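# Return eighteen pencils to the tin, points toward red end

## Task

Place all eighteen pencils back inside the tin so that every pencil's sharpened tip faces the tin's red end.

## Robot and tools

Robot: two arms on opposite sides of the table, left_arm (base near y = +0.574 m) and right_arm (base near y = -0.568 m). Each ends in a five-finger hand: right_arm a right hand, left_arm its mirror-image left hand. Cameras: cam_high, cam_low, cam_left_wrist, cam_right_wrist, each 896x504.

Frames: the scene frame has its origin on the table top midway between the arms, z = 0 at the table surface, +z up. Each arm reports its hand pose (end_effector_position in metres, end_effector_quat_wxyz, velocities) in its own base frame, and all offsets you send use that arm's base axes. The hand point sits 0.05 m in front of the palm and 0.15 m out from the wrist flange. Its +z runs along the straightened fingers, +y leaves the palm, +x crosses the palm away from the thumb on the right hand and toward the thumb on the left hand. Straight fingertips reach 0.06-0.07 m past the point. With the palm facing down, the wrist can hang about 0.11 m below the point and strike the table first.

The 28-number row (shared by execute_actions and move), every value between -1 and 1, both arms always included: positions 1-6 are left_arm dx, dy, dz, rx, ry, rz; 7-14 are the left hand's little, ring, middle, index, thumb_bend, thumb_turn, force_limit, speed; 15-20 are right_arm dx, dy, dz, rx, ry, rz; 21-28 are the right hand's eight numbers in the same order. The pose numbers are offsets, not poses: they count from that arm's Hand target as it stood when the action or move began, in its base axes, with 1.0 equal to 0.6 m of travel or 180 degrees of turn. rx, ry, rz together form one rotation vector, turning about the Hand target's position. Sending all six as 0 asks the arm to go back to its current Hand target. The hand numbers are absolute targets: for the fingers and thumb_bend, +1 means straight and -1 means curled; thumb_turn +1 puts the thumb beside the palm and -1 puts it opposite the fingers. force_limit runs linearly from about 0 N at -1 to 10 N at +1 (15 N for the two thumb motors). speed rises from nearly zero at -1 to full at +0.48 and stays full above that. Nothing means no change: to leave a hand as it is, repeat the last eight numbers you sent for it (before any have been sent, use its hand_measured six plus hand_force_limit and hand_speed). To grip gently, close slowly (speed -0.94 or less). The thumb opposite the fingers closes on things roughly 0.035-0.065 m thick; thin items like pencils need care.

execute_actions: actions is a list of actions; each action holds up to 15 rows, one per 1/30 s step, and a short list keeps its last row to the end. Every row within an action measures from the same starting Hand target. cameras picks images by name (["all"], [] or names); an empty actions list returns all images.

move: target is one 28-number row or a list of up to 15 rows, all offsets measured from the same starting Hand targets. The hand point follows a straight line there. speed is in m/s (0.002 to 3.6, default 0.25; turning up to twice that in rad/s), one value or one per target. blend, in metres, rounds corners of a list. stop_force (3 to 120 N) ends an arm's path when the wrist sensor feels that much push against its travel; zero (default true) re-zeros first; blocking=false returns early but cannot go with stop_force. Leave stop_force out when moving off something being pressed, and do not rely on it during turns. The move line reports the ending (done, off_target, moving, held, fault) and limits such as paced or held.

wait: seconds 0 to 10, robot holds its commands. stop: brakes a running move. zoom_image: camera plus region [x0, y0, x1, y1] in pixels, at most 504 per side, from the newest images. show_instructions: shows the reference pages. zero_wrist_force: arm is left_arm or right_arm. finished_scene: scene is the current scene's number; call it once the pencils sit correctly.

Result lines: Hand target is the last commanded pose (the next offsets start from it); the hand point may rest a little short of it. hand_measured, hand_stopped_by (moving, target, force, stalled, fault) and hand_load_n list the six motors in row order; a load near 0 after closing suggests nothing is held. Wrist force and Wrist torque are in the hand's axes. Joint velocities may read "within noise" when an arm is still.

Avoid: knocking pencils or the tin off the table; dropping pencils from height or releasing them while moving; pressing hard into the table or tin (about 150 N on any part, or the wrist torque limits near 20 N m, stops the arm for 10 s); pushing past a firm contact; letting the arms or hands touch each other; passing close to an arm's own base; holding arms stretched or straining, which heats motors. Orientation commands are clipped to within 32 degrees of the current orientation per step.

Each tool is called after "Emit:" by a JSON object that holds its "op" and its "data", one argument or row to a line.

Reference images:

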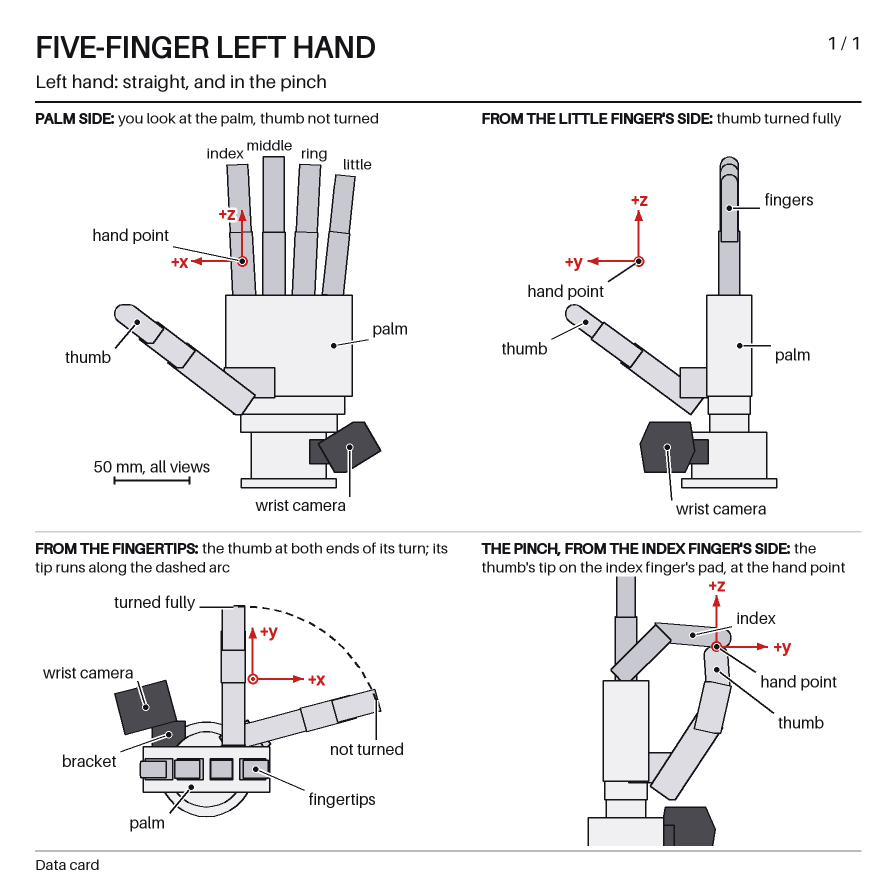

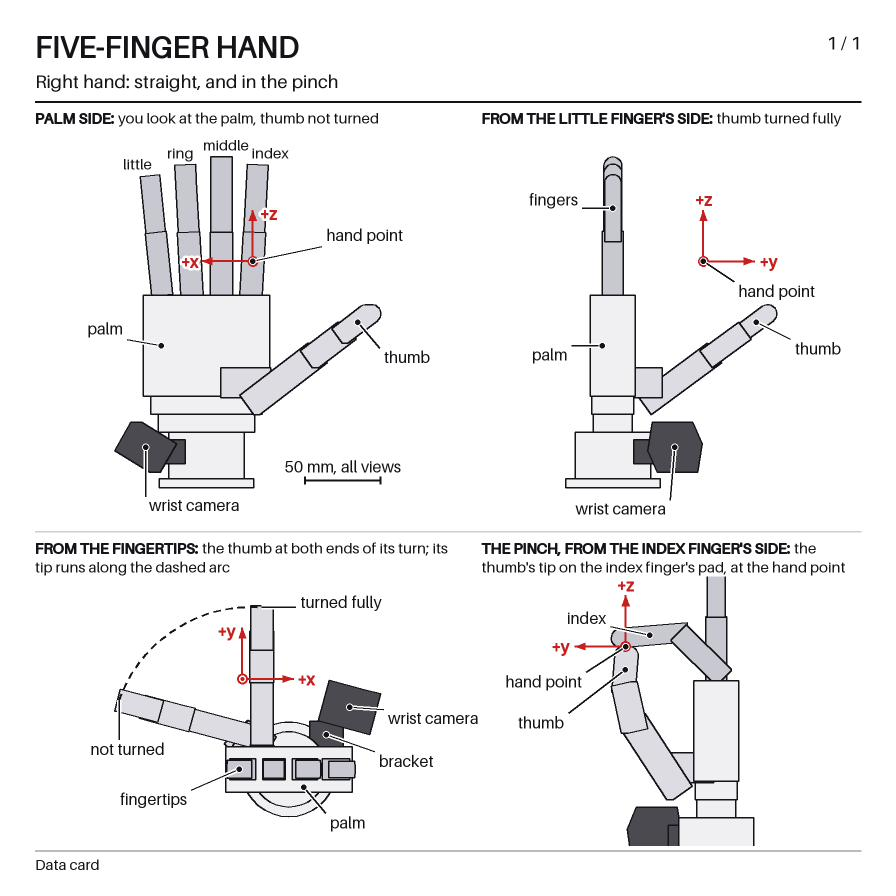

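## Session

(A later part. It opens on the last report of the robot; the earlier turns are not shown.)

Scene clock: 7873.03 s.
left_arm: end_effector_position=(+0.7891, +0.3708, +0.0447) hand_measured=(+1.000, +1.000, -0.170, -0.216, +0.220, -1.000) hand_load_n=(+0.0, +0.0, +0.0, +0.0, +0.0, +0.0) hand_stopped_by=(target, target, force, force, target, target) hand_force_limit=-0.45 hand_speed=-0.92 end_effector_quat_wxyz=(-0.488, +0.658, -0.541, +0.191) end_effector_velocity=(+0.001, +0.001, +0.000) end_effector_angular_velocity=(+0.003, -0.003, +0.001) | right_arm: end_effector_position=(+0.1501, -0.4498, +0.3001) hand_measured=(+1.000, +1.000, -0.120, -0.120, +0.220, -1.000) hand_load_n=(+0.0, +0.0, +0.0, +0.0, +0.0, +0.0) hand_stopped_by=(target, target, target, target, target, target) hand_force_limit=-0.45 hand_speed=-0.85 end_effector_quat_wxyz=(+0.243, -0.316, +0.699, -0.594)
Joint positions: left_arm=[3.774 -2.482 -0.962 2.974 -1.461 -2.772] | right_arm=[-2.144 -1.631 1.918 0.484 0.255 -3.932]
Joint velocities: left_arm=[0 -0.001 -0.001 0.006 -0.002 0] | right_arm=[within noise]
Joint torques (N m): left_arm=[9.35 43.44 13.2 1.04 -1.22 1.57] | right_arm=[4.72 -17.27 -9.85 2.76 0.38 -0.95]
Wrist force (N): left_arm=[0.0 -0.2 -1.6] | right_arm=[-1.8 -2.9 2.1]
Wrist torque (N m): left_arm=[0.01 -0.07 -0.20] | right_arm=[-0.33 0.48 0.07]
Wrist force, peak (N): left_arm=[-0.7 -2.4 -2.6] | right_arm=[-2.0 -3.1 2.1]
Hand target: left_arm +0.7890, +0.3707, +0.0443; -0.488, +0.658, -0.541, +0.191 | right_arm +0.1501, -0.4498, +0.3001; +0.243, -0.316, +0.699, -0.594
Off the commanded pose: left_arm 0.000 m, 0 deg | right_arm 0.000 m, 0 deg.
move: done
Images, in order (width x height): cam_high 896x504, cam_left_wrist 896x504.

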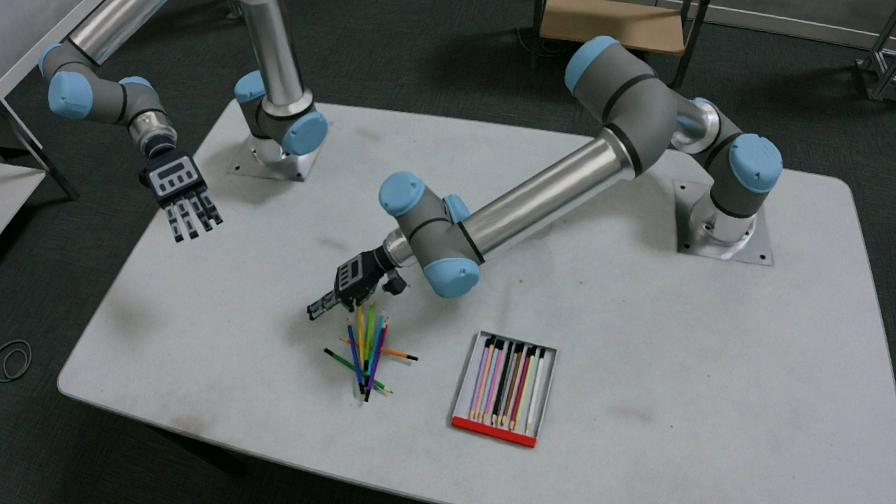

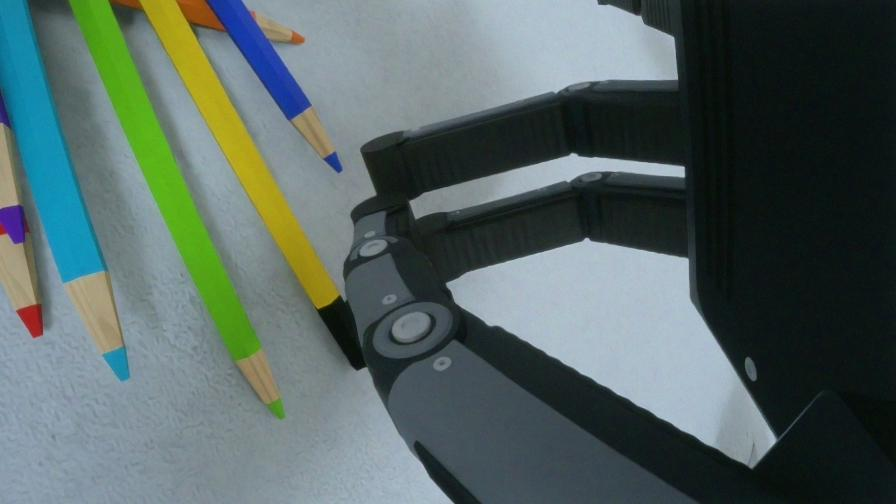

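Emit:
{"op": "move", "data": {
  "target": [0,0,0.05,-0.0286,-0.011,0,1,1,-0.12,-0.12,0.22,-1,-0.45,-0.85,0,0,0,0,0,0,1,1,-0.12,-0.12,0.22,-1,-0.45,-0.85],
  "speed": 0.1,
  "cameras": ["cam_left_wrist","cam_high"]
}}

Emit:
{"op": "zoom_image", "data": {
  "camera": "cam_left_wrist",
  "region": [100, 0, 604, 504]
}}

Emit:
{"op": "zoom_image", "data": {
  "camera": "cam_high",
  "region": [300, 280, 440, 420]
}}

Scene clock: 7894.43 s.
left_arm: end_effector_position=(+0.7890, +0.3709, +0.0745) hand_measured=(+1.000, +1.000, -0.120, -0.120, +0.220, -1.000) hand_load_n=(+0.0, +0.0, +0.0, +0.0, +0.5, +0.0) hand_stopped_by=(target, target, target, target, target, target) hand_force_limit=-0.45 hand_speed=-0.85 end_effector_quat_wxyz=(-0.467, +0.676, -0.523, +0.227) | right_arm: end_effector_position=(+0.1501, -0.4498, +0.3001) hand_measured=(+1.000, +1.000, -0.120, -0.120, +0.220, -1.000) hand_load_n=(+0.5, +0.0, +0.0, +0.0, +0.5, +0.0) hand_stopped_by=(target, target, target, target, target, target) hand_force_limit=-0.45 hand_speed=-0.85 end_effector_quat_wxyz=(+0.243, -0.316, +0.699, -0.594)
Joint positions: left_arm=[3.799 -2.467 -0.912 2.892 -1.397 -2.843] | right_arm=[-2.144 -1.631 1.918 0.484 0.255 -3.932]
Joint torques (N m): left_arm=[-8.57 42.89 13.21 1.05 -1.3 2.18] | right_arm=[4.75 -16.78 -10.29 2.99 0.15 -0.97]
Wrist force (N): left_arm=[-0.1 0.0 -1.9] | right_arm=[-1.8 -3.0 1.9]
Wrist torque (N m): left_arm=[0.06 -0.08 -0.11] | right_arm=[-0.33 0.48 0.07]
Wrist force, peak (N): left_arm=[-0.5 -0.5 -2.1] | right_arm=[-1.9 -3.1 2.2]
Hand target: left_arm +0.7890, +0.3707, +0.0743; -0.467, +0.676, -0.523, +0.227 | right_arm +0.1501, -0.4498, +0.3001; +0.243, -0.316, +0.699, -0.594
Off the commanded pose: left_arm 0.000 m, 0 deg | right_arm 0.000 m, 0 deg.
move: done
Images, in order (width x height): cam_high 896x504, cam_left_wrist 896x504.

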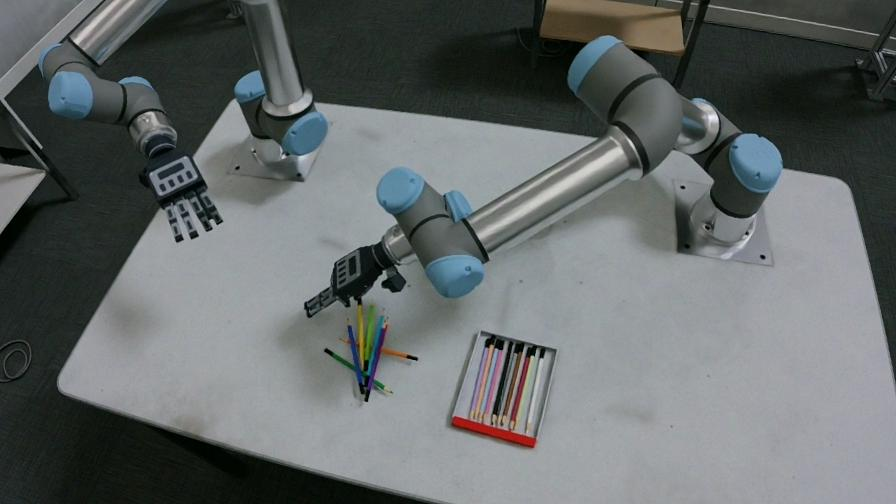

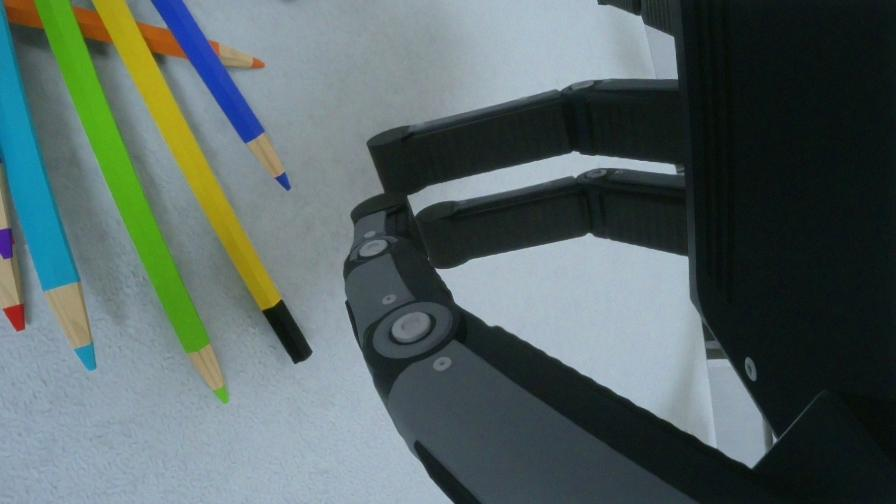

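Scaled by 1.000.

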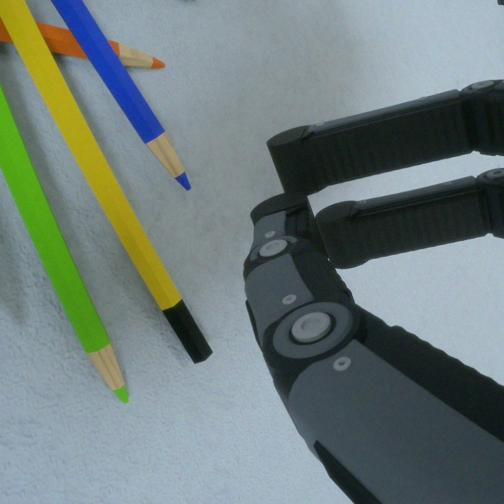

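Scaled by 3.600 from the camera's 896x504 image, which has a finer 1280x720 frame.

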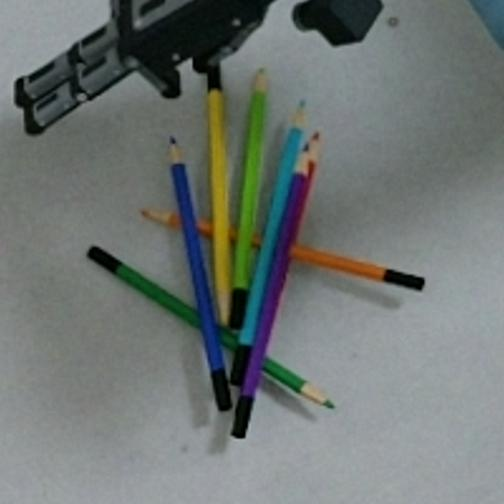

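Emit:
{"op": "move", "data": {
  "target": [-0.0518,-0.0305,-0.0405,0,0,0,1,1,1,-0.12,1,1,-0.45,-0.3,0,0,0,0,0,0,1,1,-0.12,-0.12,0.22,-1,-0.45,-0.85],
  "speed": 0.1
}}

Emit:
{"op": "move", "data": {
  "target": [0,0,-0.0567,0,0,0,1,1,1,-0.12,1,1,-0.45,-0.3,0,0,0,0,0,0,1,1,-0.12,-0.12,0.22,-1,-0.45,-0.85],
  "speed": 0.04,
  "stop_force": 3,
  "cameras": ["cam_left_wrist","cam_high"]
}}

Emit:
{"op": "zoom_image", "data": {
  "camera": "cam_left_wrist",
  "region": [200, 50, 550, 400]
}}

Scene clock: 7932.33 s.
left_arm: end_effector_position=(+0.7579, +0.3524, +0.0500) hand_measured=(+1.000, +1.000, +1.000, -0.120, +1.000, +1.000) hand_load_n=(+0.0, +0.0, +0.0, +0.0, +0.0, -0.5) hand_stopped_by=(target, target, target, target, target, target) hand_force_limit=-0.45 hand_speed=-0.30 end_effector_quat_wxyz=(-0.467, +0.676, -0.523, +0.227) | right_arm: end_effector_position=(+0.1501, -0.4498, +0.3001) hand_measured=(+1.000, +1.000, -0.120, -0.120, +0.220, -1.000) hand_load_n=(+0.0, +0.0, +0.0, +0.0, +0.0, +0.0) hand_stopped_by=(target, target, target, target, target, target) hand_force_limit=-0.45 hand_speed=-0.85 end_effector_quat_wxyz=(+0.243, -0.316, +0.699, -0.594)
Joint positions: left_arm=[3.806 -2.39 -1.12 3.022 -1.39 -2.84] | right_arm=[-2.144 -1.631 1.918 0.484 0.255 -3.932]
Joint torques (N m): left_arm=[-8.62 39.97 13.74 1.17 -1.32 -2.59] | right_arm=[4.23 -15.76 -10.89 2.9 -0.02 -1.04]
Wrist force (N): left_arm=[0.0 -0.2 -1.7] | right_arm=[-1.9 -3.0 1.9]
Wrist torque (N m): left_arm=[0.01 -0.09 -0.08] | right_arm=[-0.34 0.49 0.06]
Wrist force, peak (N): left_arm=[0.0 0.9 -2.2] | right_arm=[-2.1 -3.1 2.3]
Hand target: left_arm +0.7579, +0.3524, +0.0500; -0.467, +0.676, -0.523, +0.227 | right_arm +0.1501, -0.4498, +0.3001; +0.243, -0.316, +0.699, -0.594
Off the commanded pose: left_arm 0.000 m, 0 deg | right_arm 0.000 m, 0 deg.
move: done

Scene clock: 7934.23 s.
left_arm: end_effector_position=(+0.7579, +0.3524, +0.0160) hand_measured=(+1.000, +1.000, +1.000, -0.120, +1.000, +1.000) hand_load_n=(+0.0, +0.0, +0.0, +0.0, +0.0, -0.5) hand_stopped_by=(target, target, target, target, target, target) hand_force_limit=-0.45 hand_speed=-0.30 end_effector_quat_wxyz=(-0.467, +0.676, -0.523, +0.227) | right_arm: end_effector_position=(+0.1501, -0.4498, +0.3001) hand_measured=(+1.000, +1.000, -0.120, -0.120, +0.220, -1.000) hand_load_n=(+0.0, +0.0, +0.0, +0.0, +0.0, -0.5) hand_stopped_by=(target, target, target, target, target, target) hand_force_limit=-0.45 hand_speed=-0.85 end_effector_quat_wxyz=(+0.243, -0.316, +0.699, -0.594)
Joint positions: left_arm=[3.806 -2.425 -1.15 3.086 -1.39 -2.84] | right_arm=[-2.144 -1.631 1.918 0.484 0.255 -3.932]
Joint torques (N m): left_arm=[-5.15 60.77 26.13 -1.1 -1.34 -1.66] | right_arm=[3.74 -15.58 -10.52 2.89 0 -1.01]
Wrist force (N): left_arm=[-0.1 0.3 -1.8] | right_arm=[-1.9 -2.8 2.2]
Wrist torque (N m): left_arm=[0.06 -0.07 -0.10] | right_arm=[-0.35 0.49 0.06]
Wrist force, peak (N): left_arm=[-0.3 -0.6 -2.1] | right_arm=[-2.0 -3.0 2.2]
Hand target: left_arm +0.7579, +0.3524, +0.0160; -0.467, +0.676, -0.523, +0.227 | right_arm +0.1501, -0.4498, +0.3001; +0.243, -0.316, +0.699, -0.594
Off the commanded pose: left_arm 0.000 m, 0 deg | right_arm 0.000 m, 0 deg.
move: done
Images, in order (width x height): cam_high 896x504, cam_left_wrist 896x504.

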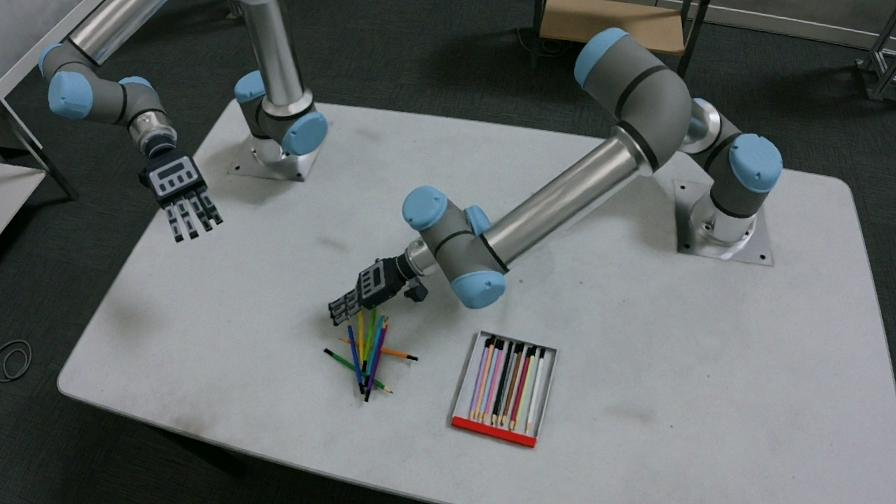

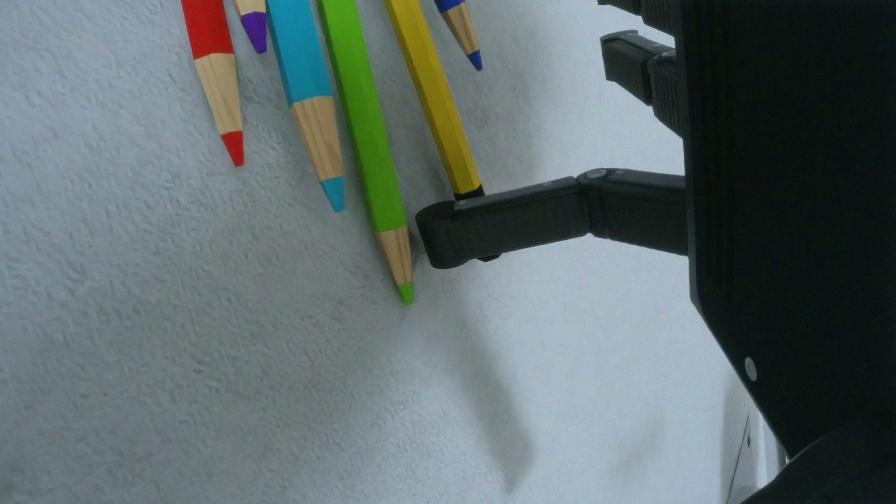

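Scaled by 1.440 from the camera's 896x504 image, which has a finer 1280x720 frame.

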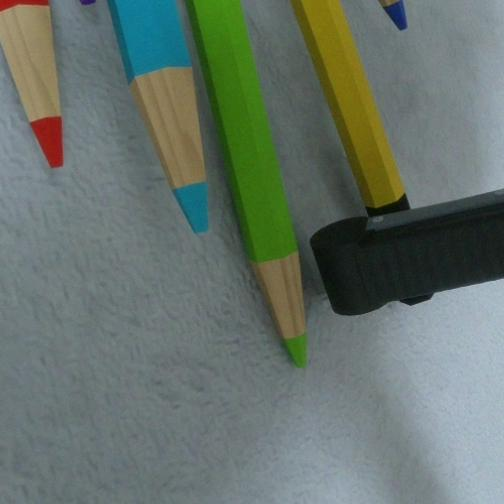

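Emit:
{"op": "move", "data": {
  "target": [0.05,0.015,0,0,0,0,1,1,1,-0.12,1,1,-0.45,-0.3,0,0,0,0,0,0,1,1,-0.12,-0.12,0.22,-1,-0.45,-0.85],
  "speed": 0.04,
  "cameras": ["cam_left_wrist"]
}}

Emit:
{"op": "move", "data": {
  "target": [-0.01,-0.003,0.07,0,0,0,1,1,1,-0.12,1,1,-0.45,-0.3,0,0,0,0,0,0,1,1,-0.12,-0.12,0.22,-1,-0.45,-0.85],
  "speed": 0.08,
  "cameras": ["cam_left_wrist","cam_high"]
}}

Emit:
{"op": "zoom_image", "data": {
  "camera": "cam_high",
  "region": [300, 280, 440, 420]
}}

Scene clock: 7946.80 s.
left_arm: end_effector_position=(+0.7879, +0.3613, +0.0159) hand_measured=(+1.000, +1.000, +1.000, -0.120, +1.000, +1.000) hand_load_n=(+0.0, +0.0, +0.0, +0.0, +0.0, -0.5) hand_stopped_by=(target, target, target, target, target, target) hand_force_limit=-0.45 hand_speed=-0.30 end_effector_quat_wxyz=(-0.467, +0.676, -0.523, +0.227) | right_arm: end_effector_position=(+0.1501, -0.4498, +0.3001) hand_measured=(+1.000, +1.000, -0.120, -0.120, +0.220, -1.000) hand_load_n=(+0.0, +0.0, +0.0, +0.0, +0.0, +0.5) hand_stopped_by=(target, target, target, target, target, target) hand_force_limit=-0.45 hand_speed=-0.85 end_effector_quat_wxyz=(+0.243, -0.316, +0.699, -0.594)
Joint positions: left_arm=[3.788 -2.502 -1.001 3.017 -1.406 -2.848] | right_arm=[-2.144 -1.631 1.918 0.484 0.255 -3.932]
Joint torques (N m): left_arm=[9.13 61.64 22.05 0.9 1.22 0.21] | right_arm=[4.11 -14.99 -11.55 3.04 -0.32 -1.05]
Wrist force (N): left_arm=[-0.1 -0.2 -1.7] | right_arm=[-1.7 -2.8 1.9]
Wrist torque (N m): left_arm=[0.01 -0.06 -0.09] | right_arm=[-0.32 0.48 0.07]
Wrist force, peak (N): left_arm=[0.0 0.4 -2.4] | right_arm=[-1.9 -3.2 2.1]
Hand target: left_arm +0.7879, +0.3614, +0.0160; -0.467, +0.676, -0.523, +0.227 | right_arm +0.1501, -0.4498, +0.3001; +0.243, -0.316, +0.699, -0.594
Off the commanded pose: left_arm 0.000 m, 0 deg | right_arm 0.000 m, 0 deg.
move: done
Images, in order (width x height): cam_left_wrist 896x504.

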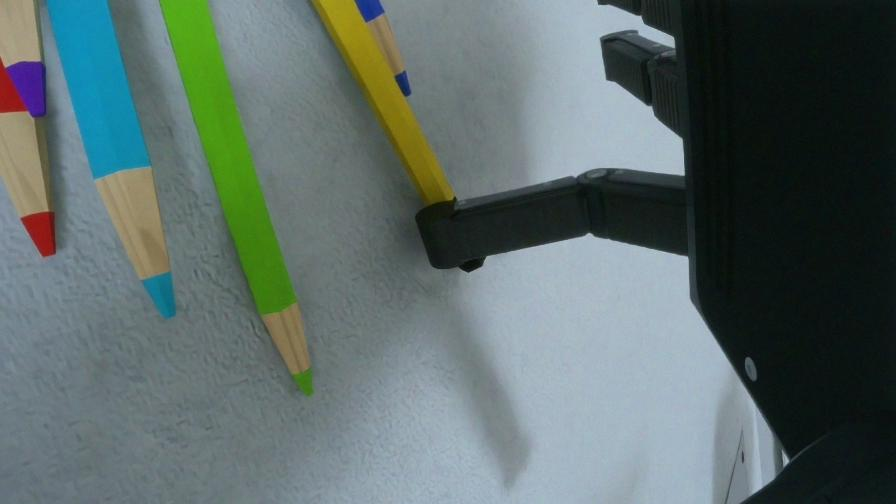

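Scene clock: 7947.63 s.
left_arm: end_effector_position=(+0.7820, +0.3597, +0.0582) hand_measured=(+1.000, +1.000, +1.000, -0.120, +1.000, +1.000) hand_load_n=(+0.0, +0.0, +0.0, +0.0, +0.0, +0.0) hand_stopped_by=(target, target, target, target, target, target) hand_force_limit=-0.45 hand_speed=-0.30 end_effector_quat_wxyz=(-0.467, +0.676, -0.523, +0.227) | right_arm: end_effector_position=(+0.1501, -0.4498, +0.3001) hand_measured=(+1.000, +1.000, -0.120, -0.120, +0.220, -1.000) hand_load_n=(+0.0, +0.0, +0.0, -0.5, +0.0, +0.0) hand_stopped_by=(target, target, target, target, target, target) hand_force_limit=-0.45 hand_speed=-0.85 end_effector_quat_wxyz=(+0.243, -0.316, +0.699, -0.594)
Joint positions: left_arm=[3.792 -2.447 -0.992 2.952 -1.403 -2.847] | right_arm=[-2.144 -1.631 1.918 0.484 0.255 -3.932]
Joint torques (N m): left_arm=[4.04 41.6 13.98 1.15 0.22 1.87] | right_arm=[3.76 -15.32 -11 2.86 -0.25 -1.1]
Wrist force (N): left_arm=[0.1 -0.1 -1.8] | right_arm=[-1.9 -2.9 2.0]
Wrist torque (N m): left_arm=[0.02 -0.09 -0.09] | right_arm=[-0.35 0.50 0.06]
Wrist force, peak (N): left_arm=[-0.1 -1.2 -2.3] | right_arm=[-2.0 -3.0 2.1]
Hand target: left_arm +0.7819, +0.3596, +0.0580; -0.467, +0.676, -0.523, +0.227 | right_arm +0.1501, -0.4498, +0.3001; +0.243, -0.316, +0.699, -0.594
Off the commanded pose: left_arm 0.000 m, 0 deg | right_arm 0.000 m, 0 deg.
move: done
Images, in order (width x height): cam_high 896x504, cam_left_wrist 896x504.

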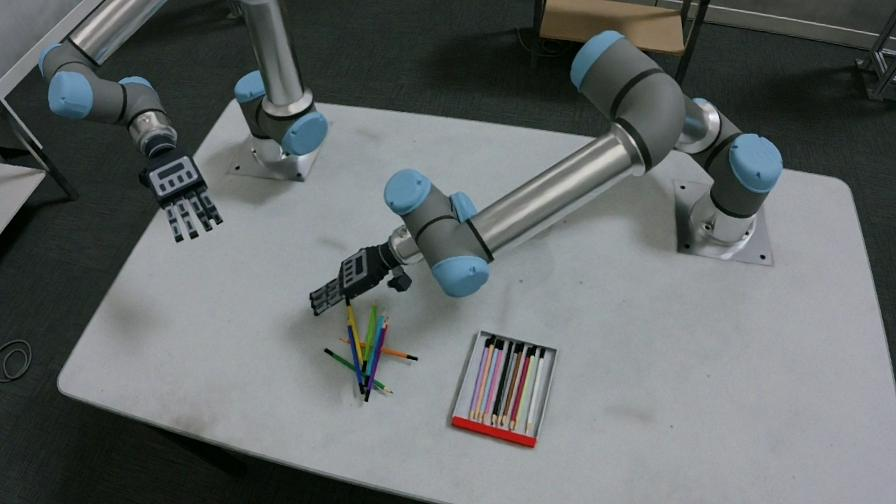

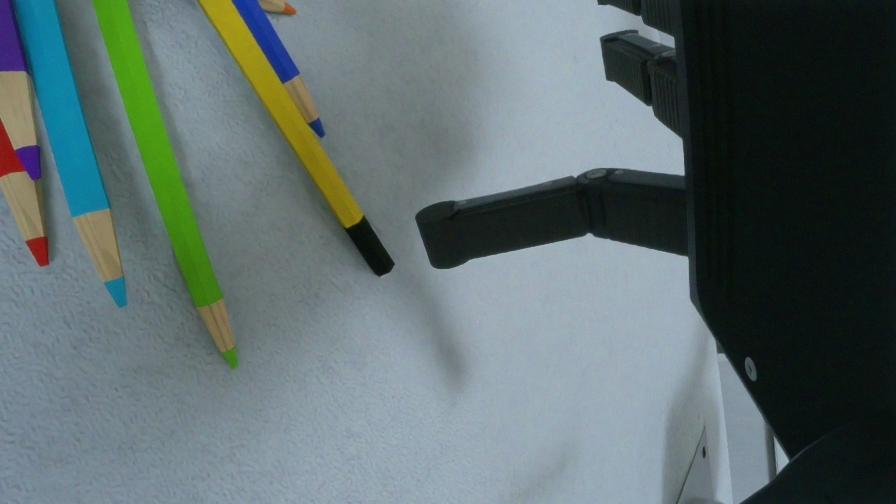

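Scaled by 3.600 from the camera's 896x504 image, which has a finer 1280x720 frame.

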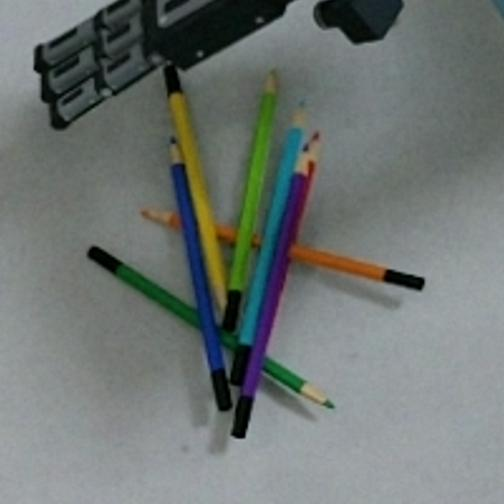

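Emit:
{"op": "move", "data": {
  "target": [0.0522,0.0165,-0.0117,0.047,-0.0557,0.0265,1,1,-0.12,-0.12,0.22,-1,-0.45,-0.3,0,0,0,0,0,0,1,1,-0.12,-0.12,0.22,-1,-0.45,-0.85],
  "speed": 0.1,
  "cameras": ["cam_left_wrist"]
}}

Emit:
{"op": "zoom_image", "data": {
  "camera": "cam_left_wrist",
  "region": [100, 0, 604, 504]
}}

Scene clock: 7973.50 s.
left_arm: end_effector_position=(+0.8133, +0.3694, +0.0509) hand_measured=(+1.000, +1.000, -0.120, -0.120, +0.220, -1.000) hand_load_n=(+0.0, +0.0, +0.0, +0.0, +0.0, +0.0) hand_stopped_by=(target, target, target, target, target, target) hand_force_limit=-0.45 hand_speed=-0.30 end_effector_quat_wxyz=(-0.568, +0.639, -0.467, +0.226) | right_arm: end_effector_position=(+0.1501, -0.4498, +0.3001) hand_measured=(+1.000, +1.000, -0.120, -0.120, +0.220, -1.000) hand_load_n=(+0.0, +0.0, +0.0, +0.0, +0.0, +0.0) hand_stopped_by=(target, target, target, target, target, target) hand_force_limit=-0.45 hand_speed=-0.85 end_effector_quat_wxyz=(+0.243, -0.316, +0.699, -0.594)
Joint positions: left_arm=[3.746 -2.436 -1.138 3.318 -1.529 -2.878] | right_arm=[-2.144 -1.631 1.918 0.484 0.255 -3.932]
Joint torques (N m): left_arm=[9.88 60.99 27.04 2.57 -0.38 2.08] | right_arm=[3.58 -13.72 -11.8 2.88 -0.4 -1.12]
Wrist force (N): left_arm=[0.1 -0.1 -1.7] | right_arm=[-1.8 -2.8 2.1]
Wrist torque (N m): left_arm=[0.00 -0.12 -0.12] | right_arm=[-0.33 0.48 0.07]
Wrist force, peak (N): left_arm=[0.6 1.0 -2.8] | right_arm=[-2.0 -3.1 2.2]
Hand target: left_arm +0.8133, +0.3695, +0.0510; -0.568, +0.639, -0.467, +0.226 | right_arm +0.1501, -0.4498, +0.3001; +0.243, -0.316, +0.699, -0.594
Off the commanded pose: left_arm 0.000 m, 0 deg | right_arm 0.000 m, 0 deg.
move: done
Images, in order (width x height): cam_left_wrist 896x504.

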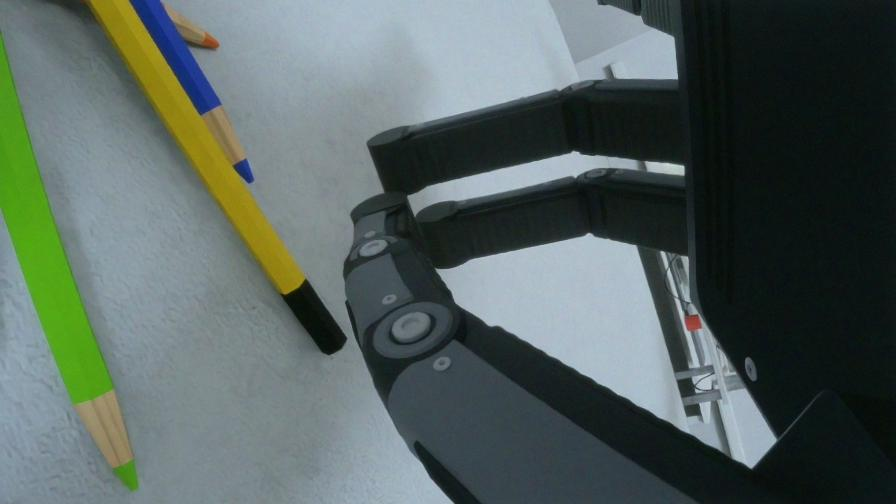

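Scaled by 1.000.

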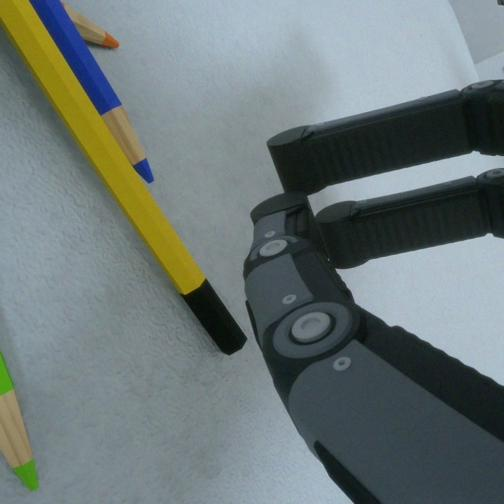

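Emit:
{"op": "move", "data": {
  "target": [0.0042,0,-0.048,0,0,-0.0094,1,1,-0.12,-0.12,0.22,-1,-0.45,-0.3,0,0,0,0,0,0,1,1,-0.12,-0.12,0.22,-1,-0.45,-0.85],
  "speed": 0.08
}}

Emit:
{"op": "move", "data": {
  "target": [0,0,-0.025,0,0,0,1,1,-0.12,-0.12,0.22,-1,-0.45,-0.3,0,0,0,0,0,0,1,1,-0.12,-0.12,0.22,-1,-0.45,-0.85],
  "speed": 0.01,
  "stop_force": 3,
  "cameras": ["cam_left_wrist"]
}}

Emit:
{"op": "zoom_image", "data": {
  "camera": "cam_left_wrist",
  "region": [250, 80, 550, 380]
}}

Scene clock: 7996.87 s.
left_arm: end_effector_position=(+0.8157, +0.3696, +0.0220) hand_measured=(+1.000, +1.000, -0.120, -0.120, +0.220, -1.000) hand_load_n=(+0.0, +0.0, +0.0, +0.0, +0.0, +0.0) hand_stopped_by=(target, target, target, target, target, target) hand_force_limit=-0.45 hand_speed=-0.30 end_effector_quat_wxyz=(-0.565, +0.632, -0.476, +0.234) | right_arm: end_effector_position=(+0.1501, -0.4498, +0.3001) hand_measured=(+1.000, +1.000, -0.120, -0.120, +0.220, -1.000) hand_load_n=(+0.0, +0.0, +0.0, +0.0, +0.0, +0.0) hand_stopped_by=(target, target, target, target, target, target) hand_force_limit=-0.45 hand_speed=-0.85 end_effector_quat_wxyz=(+0.243, -0.316, +0.699, -0.594)
Joint positions: left_arm=[3.754 -2.473 -1.148 3.365 -1.493 -2.868] | right_arm=[-2.144 -1.631 1.918 0.484 0.255 -3.932]
Joint torques (N m): left_arm=[-5.78 61.71 26.61 -0.9 -1.29 -1.54] | right_arm=[2.15 -13.41 -12.85 2.96 -0.53 -1]
Wrist force (N): left_arm=[0.2 -0.4 -1.8] | right_arm=[-1.7 -2.8 2.1]
Wrist torque (N m): left_arm=[-0.03 -0.13 -0.10] | right_arm=[-0.34 0.47 0.07]
Wrist force, peak (N): left_arm=[-0.2 -1.1 -2.0] | right_arm=[-2.0 -3.2 2.0]
Hand target: left_arm +0.8158, +0.3695, +0.0222; -0.565, +0.632, -0.476, +0.234 | right_arm +0.1501, -0.4498, +0.3001; +0.243, -0.316, +0.699, -0.594
Off the commanded pose: left_arm 0.000 m, 0 deg | right_arm 0.000 m, 0 deg.
move: done

Scene clock: 7998.33 s.
left_arm: end_effector_position=(+0.8158, +0.3695, +0.0183) hand_measured=(+1.000, +1.000, -0.120, -0.120, +0.218, -1.000) hand_load_n=(+0.0, +0.0, +0.0, +0.0, -3.0, -1.5) hand_stopped_by=(target, target, target, target, target, target) hand_force_limit=-0.45 hand_speed=-0.30 end_effector_quat_wxyz=(-0.565, +0.632, -0.476, +0.234) | right_arm: end_effector_position=(+0.1501, -0.4498, +0.3001) hand_measured=(+1.000, +1.000, -0.120, -0.120, +0.220, -1.000) hand_load_n=(+0.0, +0.0, +0.0, +0.0, +0.5, +0.0) hand_stopped_by=(target, target, target, target, target, target) hand_force_limit=-0.45 hand_speed=-0.85 end_effector_quat_wxyz=(+0.243, -0.316, +0.699, -0.594)
Joint positions: left_arm=[3.754 -2.477 -1.149 3.372 -1.493 -2.868] | right_arm=[-2.144 -1.631 1.918 0.484 0.255 -3.932]
Joint torques (N m): left_arm=[-5.34 59.45 25.14 -1.36 -0.08 -2.44] | right_arm=[1.84 -12.37 -12.54 2.9 -0.5 -1.01]
Wrist force (N): left_arm=[-0.7 -2.8 -2.8] | right_arm=[-1.9 -2.9 2.0]
Wrist torque (N m): left_arm=[-0.09 -0.11 -0.08] | right_arm=[-0.35 0.50 0.06]
Wrist force, peak (N): left_arm=[-1.3 -5.8 -4.2] | right_arm=[-2.1 -3.0 2.2]
Hand target: left_arm +0.8158, +0.3696, +0.0183; -0.565, +0.632, -0.476, +0.234 (not the last commanded pose) | right_arm +0.1501, -0.4498, +0.3001; +0.243, -0.316, +0.699, -0.594
Off the commanded pose: left_arm 0.011 m, 0 deg | right_arm 0.000 m, 0 deg.
move: contact (left_arm)
Images, in order (width x height): cam_left_wrist 896x504.

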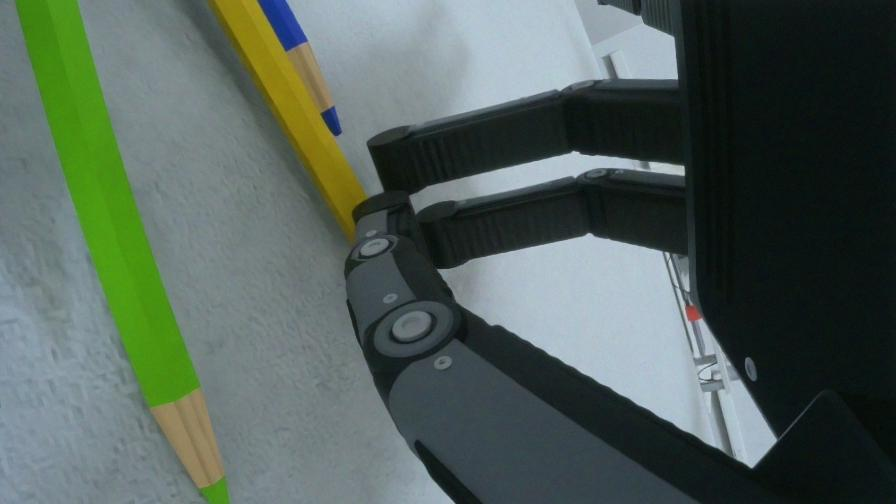

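Scaled by 1.680 from the camera's 896x504 image, which has a finer 1280x720 frame.

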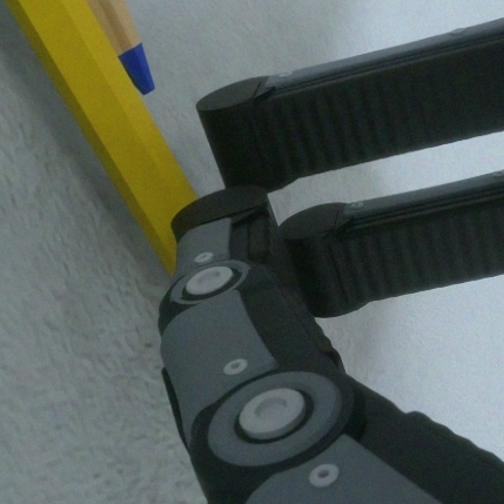

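Emit:
{"op": "move", "data": {
  "target": [0,0,0.0133,0,0,0,1,1,-0.12,-0.12,0.22,-1,-0.45,-0.3,0,0,0,0,0,0,1,1,-0.12,-0.12,0.22,-1,-0.45,-0.85],
  "speed": 0.05
}}

Emit:
{"op": "move", "data": {
  "target": [-0.0082,-0.004,0,0,0,0,1,1,-0.12,-0.12,0.22,-1,-0.45,-0.3,0,0,0,0,0,0,1,1,-0.12,-0.12,0.22,-1,-0.45,-0.85],
  "speed": 0.05
}}

Emit:
{"op": "move", "data": {
  "target": [0,0,-0.035,0,0,0,1,1,-0.12,-0.12,0.22,-1,-0.45,-0.3,0,0,0,0,0,0,1,1,-0.12,-0.12,0.22,-1,-0.45,-0.85],
  "speed": 0.01,
  "stop_force": 3,
  "cameras": ["cam_left_wrist"]
}}

Emit:
{"op": "zoom_image", "data": {
  "camera": "cam_left_wrist",
  "region": [250, 80, 550, 380]
}}

Scene clock: 8009.40 s.
left_arm: end_effector_position=(+0.8158, +0.3696, +0.0265) hand_measured=(+1.000, +1.000, -0.120, -0.120, +0.220, -1.000) hand_load_n=(-0.5, -0.5, +0.0, +0.5, +0.5, +0.0) hand_stopped_by=(target, target, target, target, target, target) hand_force_limit=-0.45 hand_speed=-0.30 end_effector_quat_wxyz=(-0.565, +0.632, -0.476, +0.234) | right_arm: end_effector_position=(+0.1501, -0.4498, +0.3001) hand_measured=(+1.000, +1.000, -0.120, -0.120, +0.220, -1.000) hand_load_n=(+0.0, +0.0, +0.0, +0.0, +0.0, +0.0) hand_stopped_by=(target, target, target, target, target, target) hand_force_limit=-0.45 hand_speed=-0.85 end_effector_quat_wxyz=(+0.243, -0.316, +0.699, -0.594)
Joint positions: left_arm=[3.754 -2.468 -1.145 3.357 -1.493 -2.868] | right_arm=[-2.144 -1.631 1.918 0.484 0.255 -3.932]
Joint torques (N m): left_arm=[3.9 44.07 19.78 1.94 0.61 -2.3] | right_arm=[1.66 -13.02 -13.15 2.8 -0.75 -0.98]
Wrist force (N): left_arm=[0.2 -0.3 -1.6] | right_arm=[-1.8 -3.1 2.0]
Wrist torque (N m): left_arm=[-0.02 -0.14 -0.11] | right_arm=[-0.36 0.48 0.06]
Wrist force, peak (N): left_arm=[-1.0 -4.0 -3.5] | right_arm=[-1.9 -3.1 2.0]
Hand target: left_arm +0.8158, +0.3696, +0.0263; -0.565, +0.632, -0.476, +0.234 | right_arm +0.1501, -0.4498, +0.3001; +0.243, -0.316, +0.699, -0.594
Off the commanded pose: left_arm 0.000 m, 0 deg | right_arm 0.000 m, 0 deg.
move: done

Scene clock: 8010.10 s.
left_arm: end_effector_position=(+0.8109, +0.3672, +0.0265) hand_measured=(+1.000, +1.000, -0.120, -0.120, +0.220, -1.000) hand_load_n=(+0.0, +0.0, +0.0, +0.0, +0.0, +0.0) hand_stopped_by=(target, target, target, target, target, target) hand_force_limit=-0.45 hand_speed=-0.30 end_effector_quat_wxyz=(-0.565, +0.632, -0.476, +0.234) end_effector_velocity=(+0.002, +0.001, +0.003) end_effector_angular_velocity=(+0.003, -0.004, -0.001) | right_arm: end_effector_position=(+0.1501, -0.4498, +0.3001) hand_measured=(+1.000, +1.000, -0.120, -0.120, +0.220, -1.000) hand_load_n=(+0.0, +0.0, +0.0, +0.0, +0.0, +0.0) hand_stopped_by=(target, target, target, target, target, target) hand_force_limit=-0.45 hand_speed=-0.85 end_effector_quat_wxyz=(+0.243, -0.316, +0.699, -0.594)
Joint positions: left_arm=[3.755 -2.455 -1.17 3.37 -1.491 -2.868] | right_arm=[-2.144 -1.631 1.918 0.484 0.255 -3.932]
Joint velocities: left_arm=[0 -0.001 0.006 0 0.001 0] | right_arm=[within noise]
Joint torques (N m): left_arm=[7.43 42.82 23.28 0.12 1.35 2.21] | right_arm=[2.15 -12.9 -13.04 2.82 -0.75 -1.14]
Wrist force (N): left_arm=[0.1 -0.1 -1.8] | right_arm=[-2.0 -2.6 2.2]
Wrist torque (N m): left_arm=[0.00 -0.12 -0.11] | right_arm=[-0.32 0.51 0.06]
Wrist force, peak (N): left_arm=[0.1 -0.4 -2.0] | right_arm=[-1.9 -3.1 2.1]
Hand target: left_arm +0.8109, +0.3672, +0.0263; -0.565, +0.632, -0.476, +0.234 | right_arm +0.1501, -0.4498, +0.3001; +0.243, -0.316, +0.699, -0.594
Off the commanded pose: left_arm 0.000 m, 0 deg | right_arm 0.000 m, 0 deg.
move: done

Scene clock: 8012.70 s.
left_arm: end_effector_position=(+0.8109, +0.3672, +0.0122) hand_measured=(+1.000, +1.000, -0.120, -0.120, +0.220, -1.000) hand_load_n=(+0.0, +0.0, -0.5, -1.5, +0.0, +0.0) hand_stopped_by=(target, target, target, target, target, target) hand_force_limit=-0.45 hand_speed=-0.30 end_effector_quat_wxyz=(-0.565, +0.632, -0.476, +0.234) | right_arm: end_effector_position=(+0.1501, -0.4498, +0.3001) hand_measured=(+1.000, +1.000, -0.120, -0.120, +0.220, -1.000) hand_load_n=(+0.0, +0.0, +0.0, +0.0, +0.0, +0.0) hand_stopped_by=(target, target, target, target, target, target) hand_force_limit=-0.45 hand_speed=-0.85 end_effector_quat_wxyz=(+0.243, -0.316, +0.699, -0.594)
Joint positions: left_arm=[3.755 -2.472 -1.177 3.394 -1.491 -2.868] | right_arm=[-2.144 -1.631 1.918 0.484 0.255 -3.932]
Joint torques (N m): left_arm=[-2.08 59.43 24.65 -1.38 -1.15 2.16] | right_arm=[1.44 -12.32 -13.38 2.87 -0.75 -1.02]
Wrist force (N): left_arm=[-0.6 -2.9 -3.1] | right_arm=[-2.1 -2.8 2.2]
Wrist torque (N m): left_arm=[-0.03 -0.07 -0.13] | right_arm=[-0.35 0.53 0.05]
Wrist force, peak (N): left_arm=[-1.6 -8.6 -4.9] | right_arm=[-2.0 -3.1 2.1]
Hand target: left_arm +0.8109, +0.3672, +0.0122; -0.565, +0.632, -0.476, +0.234 (not the last commanded pose) | right_arm +0.1501, -0.4498, +0.3001; +0.243, -0.316, +0.699, -0.594
Off the commanded pose: left_arm 0.007 m, 0 deg | right_arm 0.000 m, 0 deg.
move: contact (left_arm)
Images, in order (width x height): cam_left_wrist 896x504.

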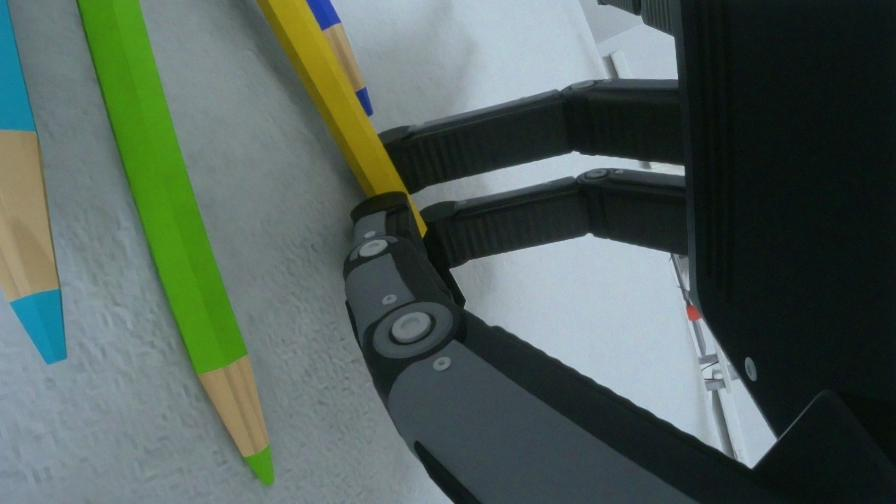

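Scaled by 1.680 from the camera's 896x504 image, which has a finer 1280x720 frame.

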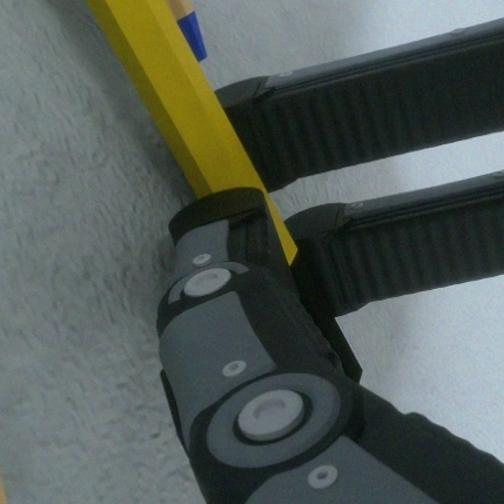

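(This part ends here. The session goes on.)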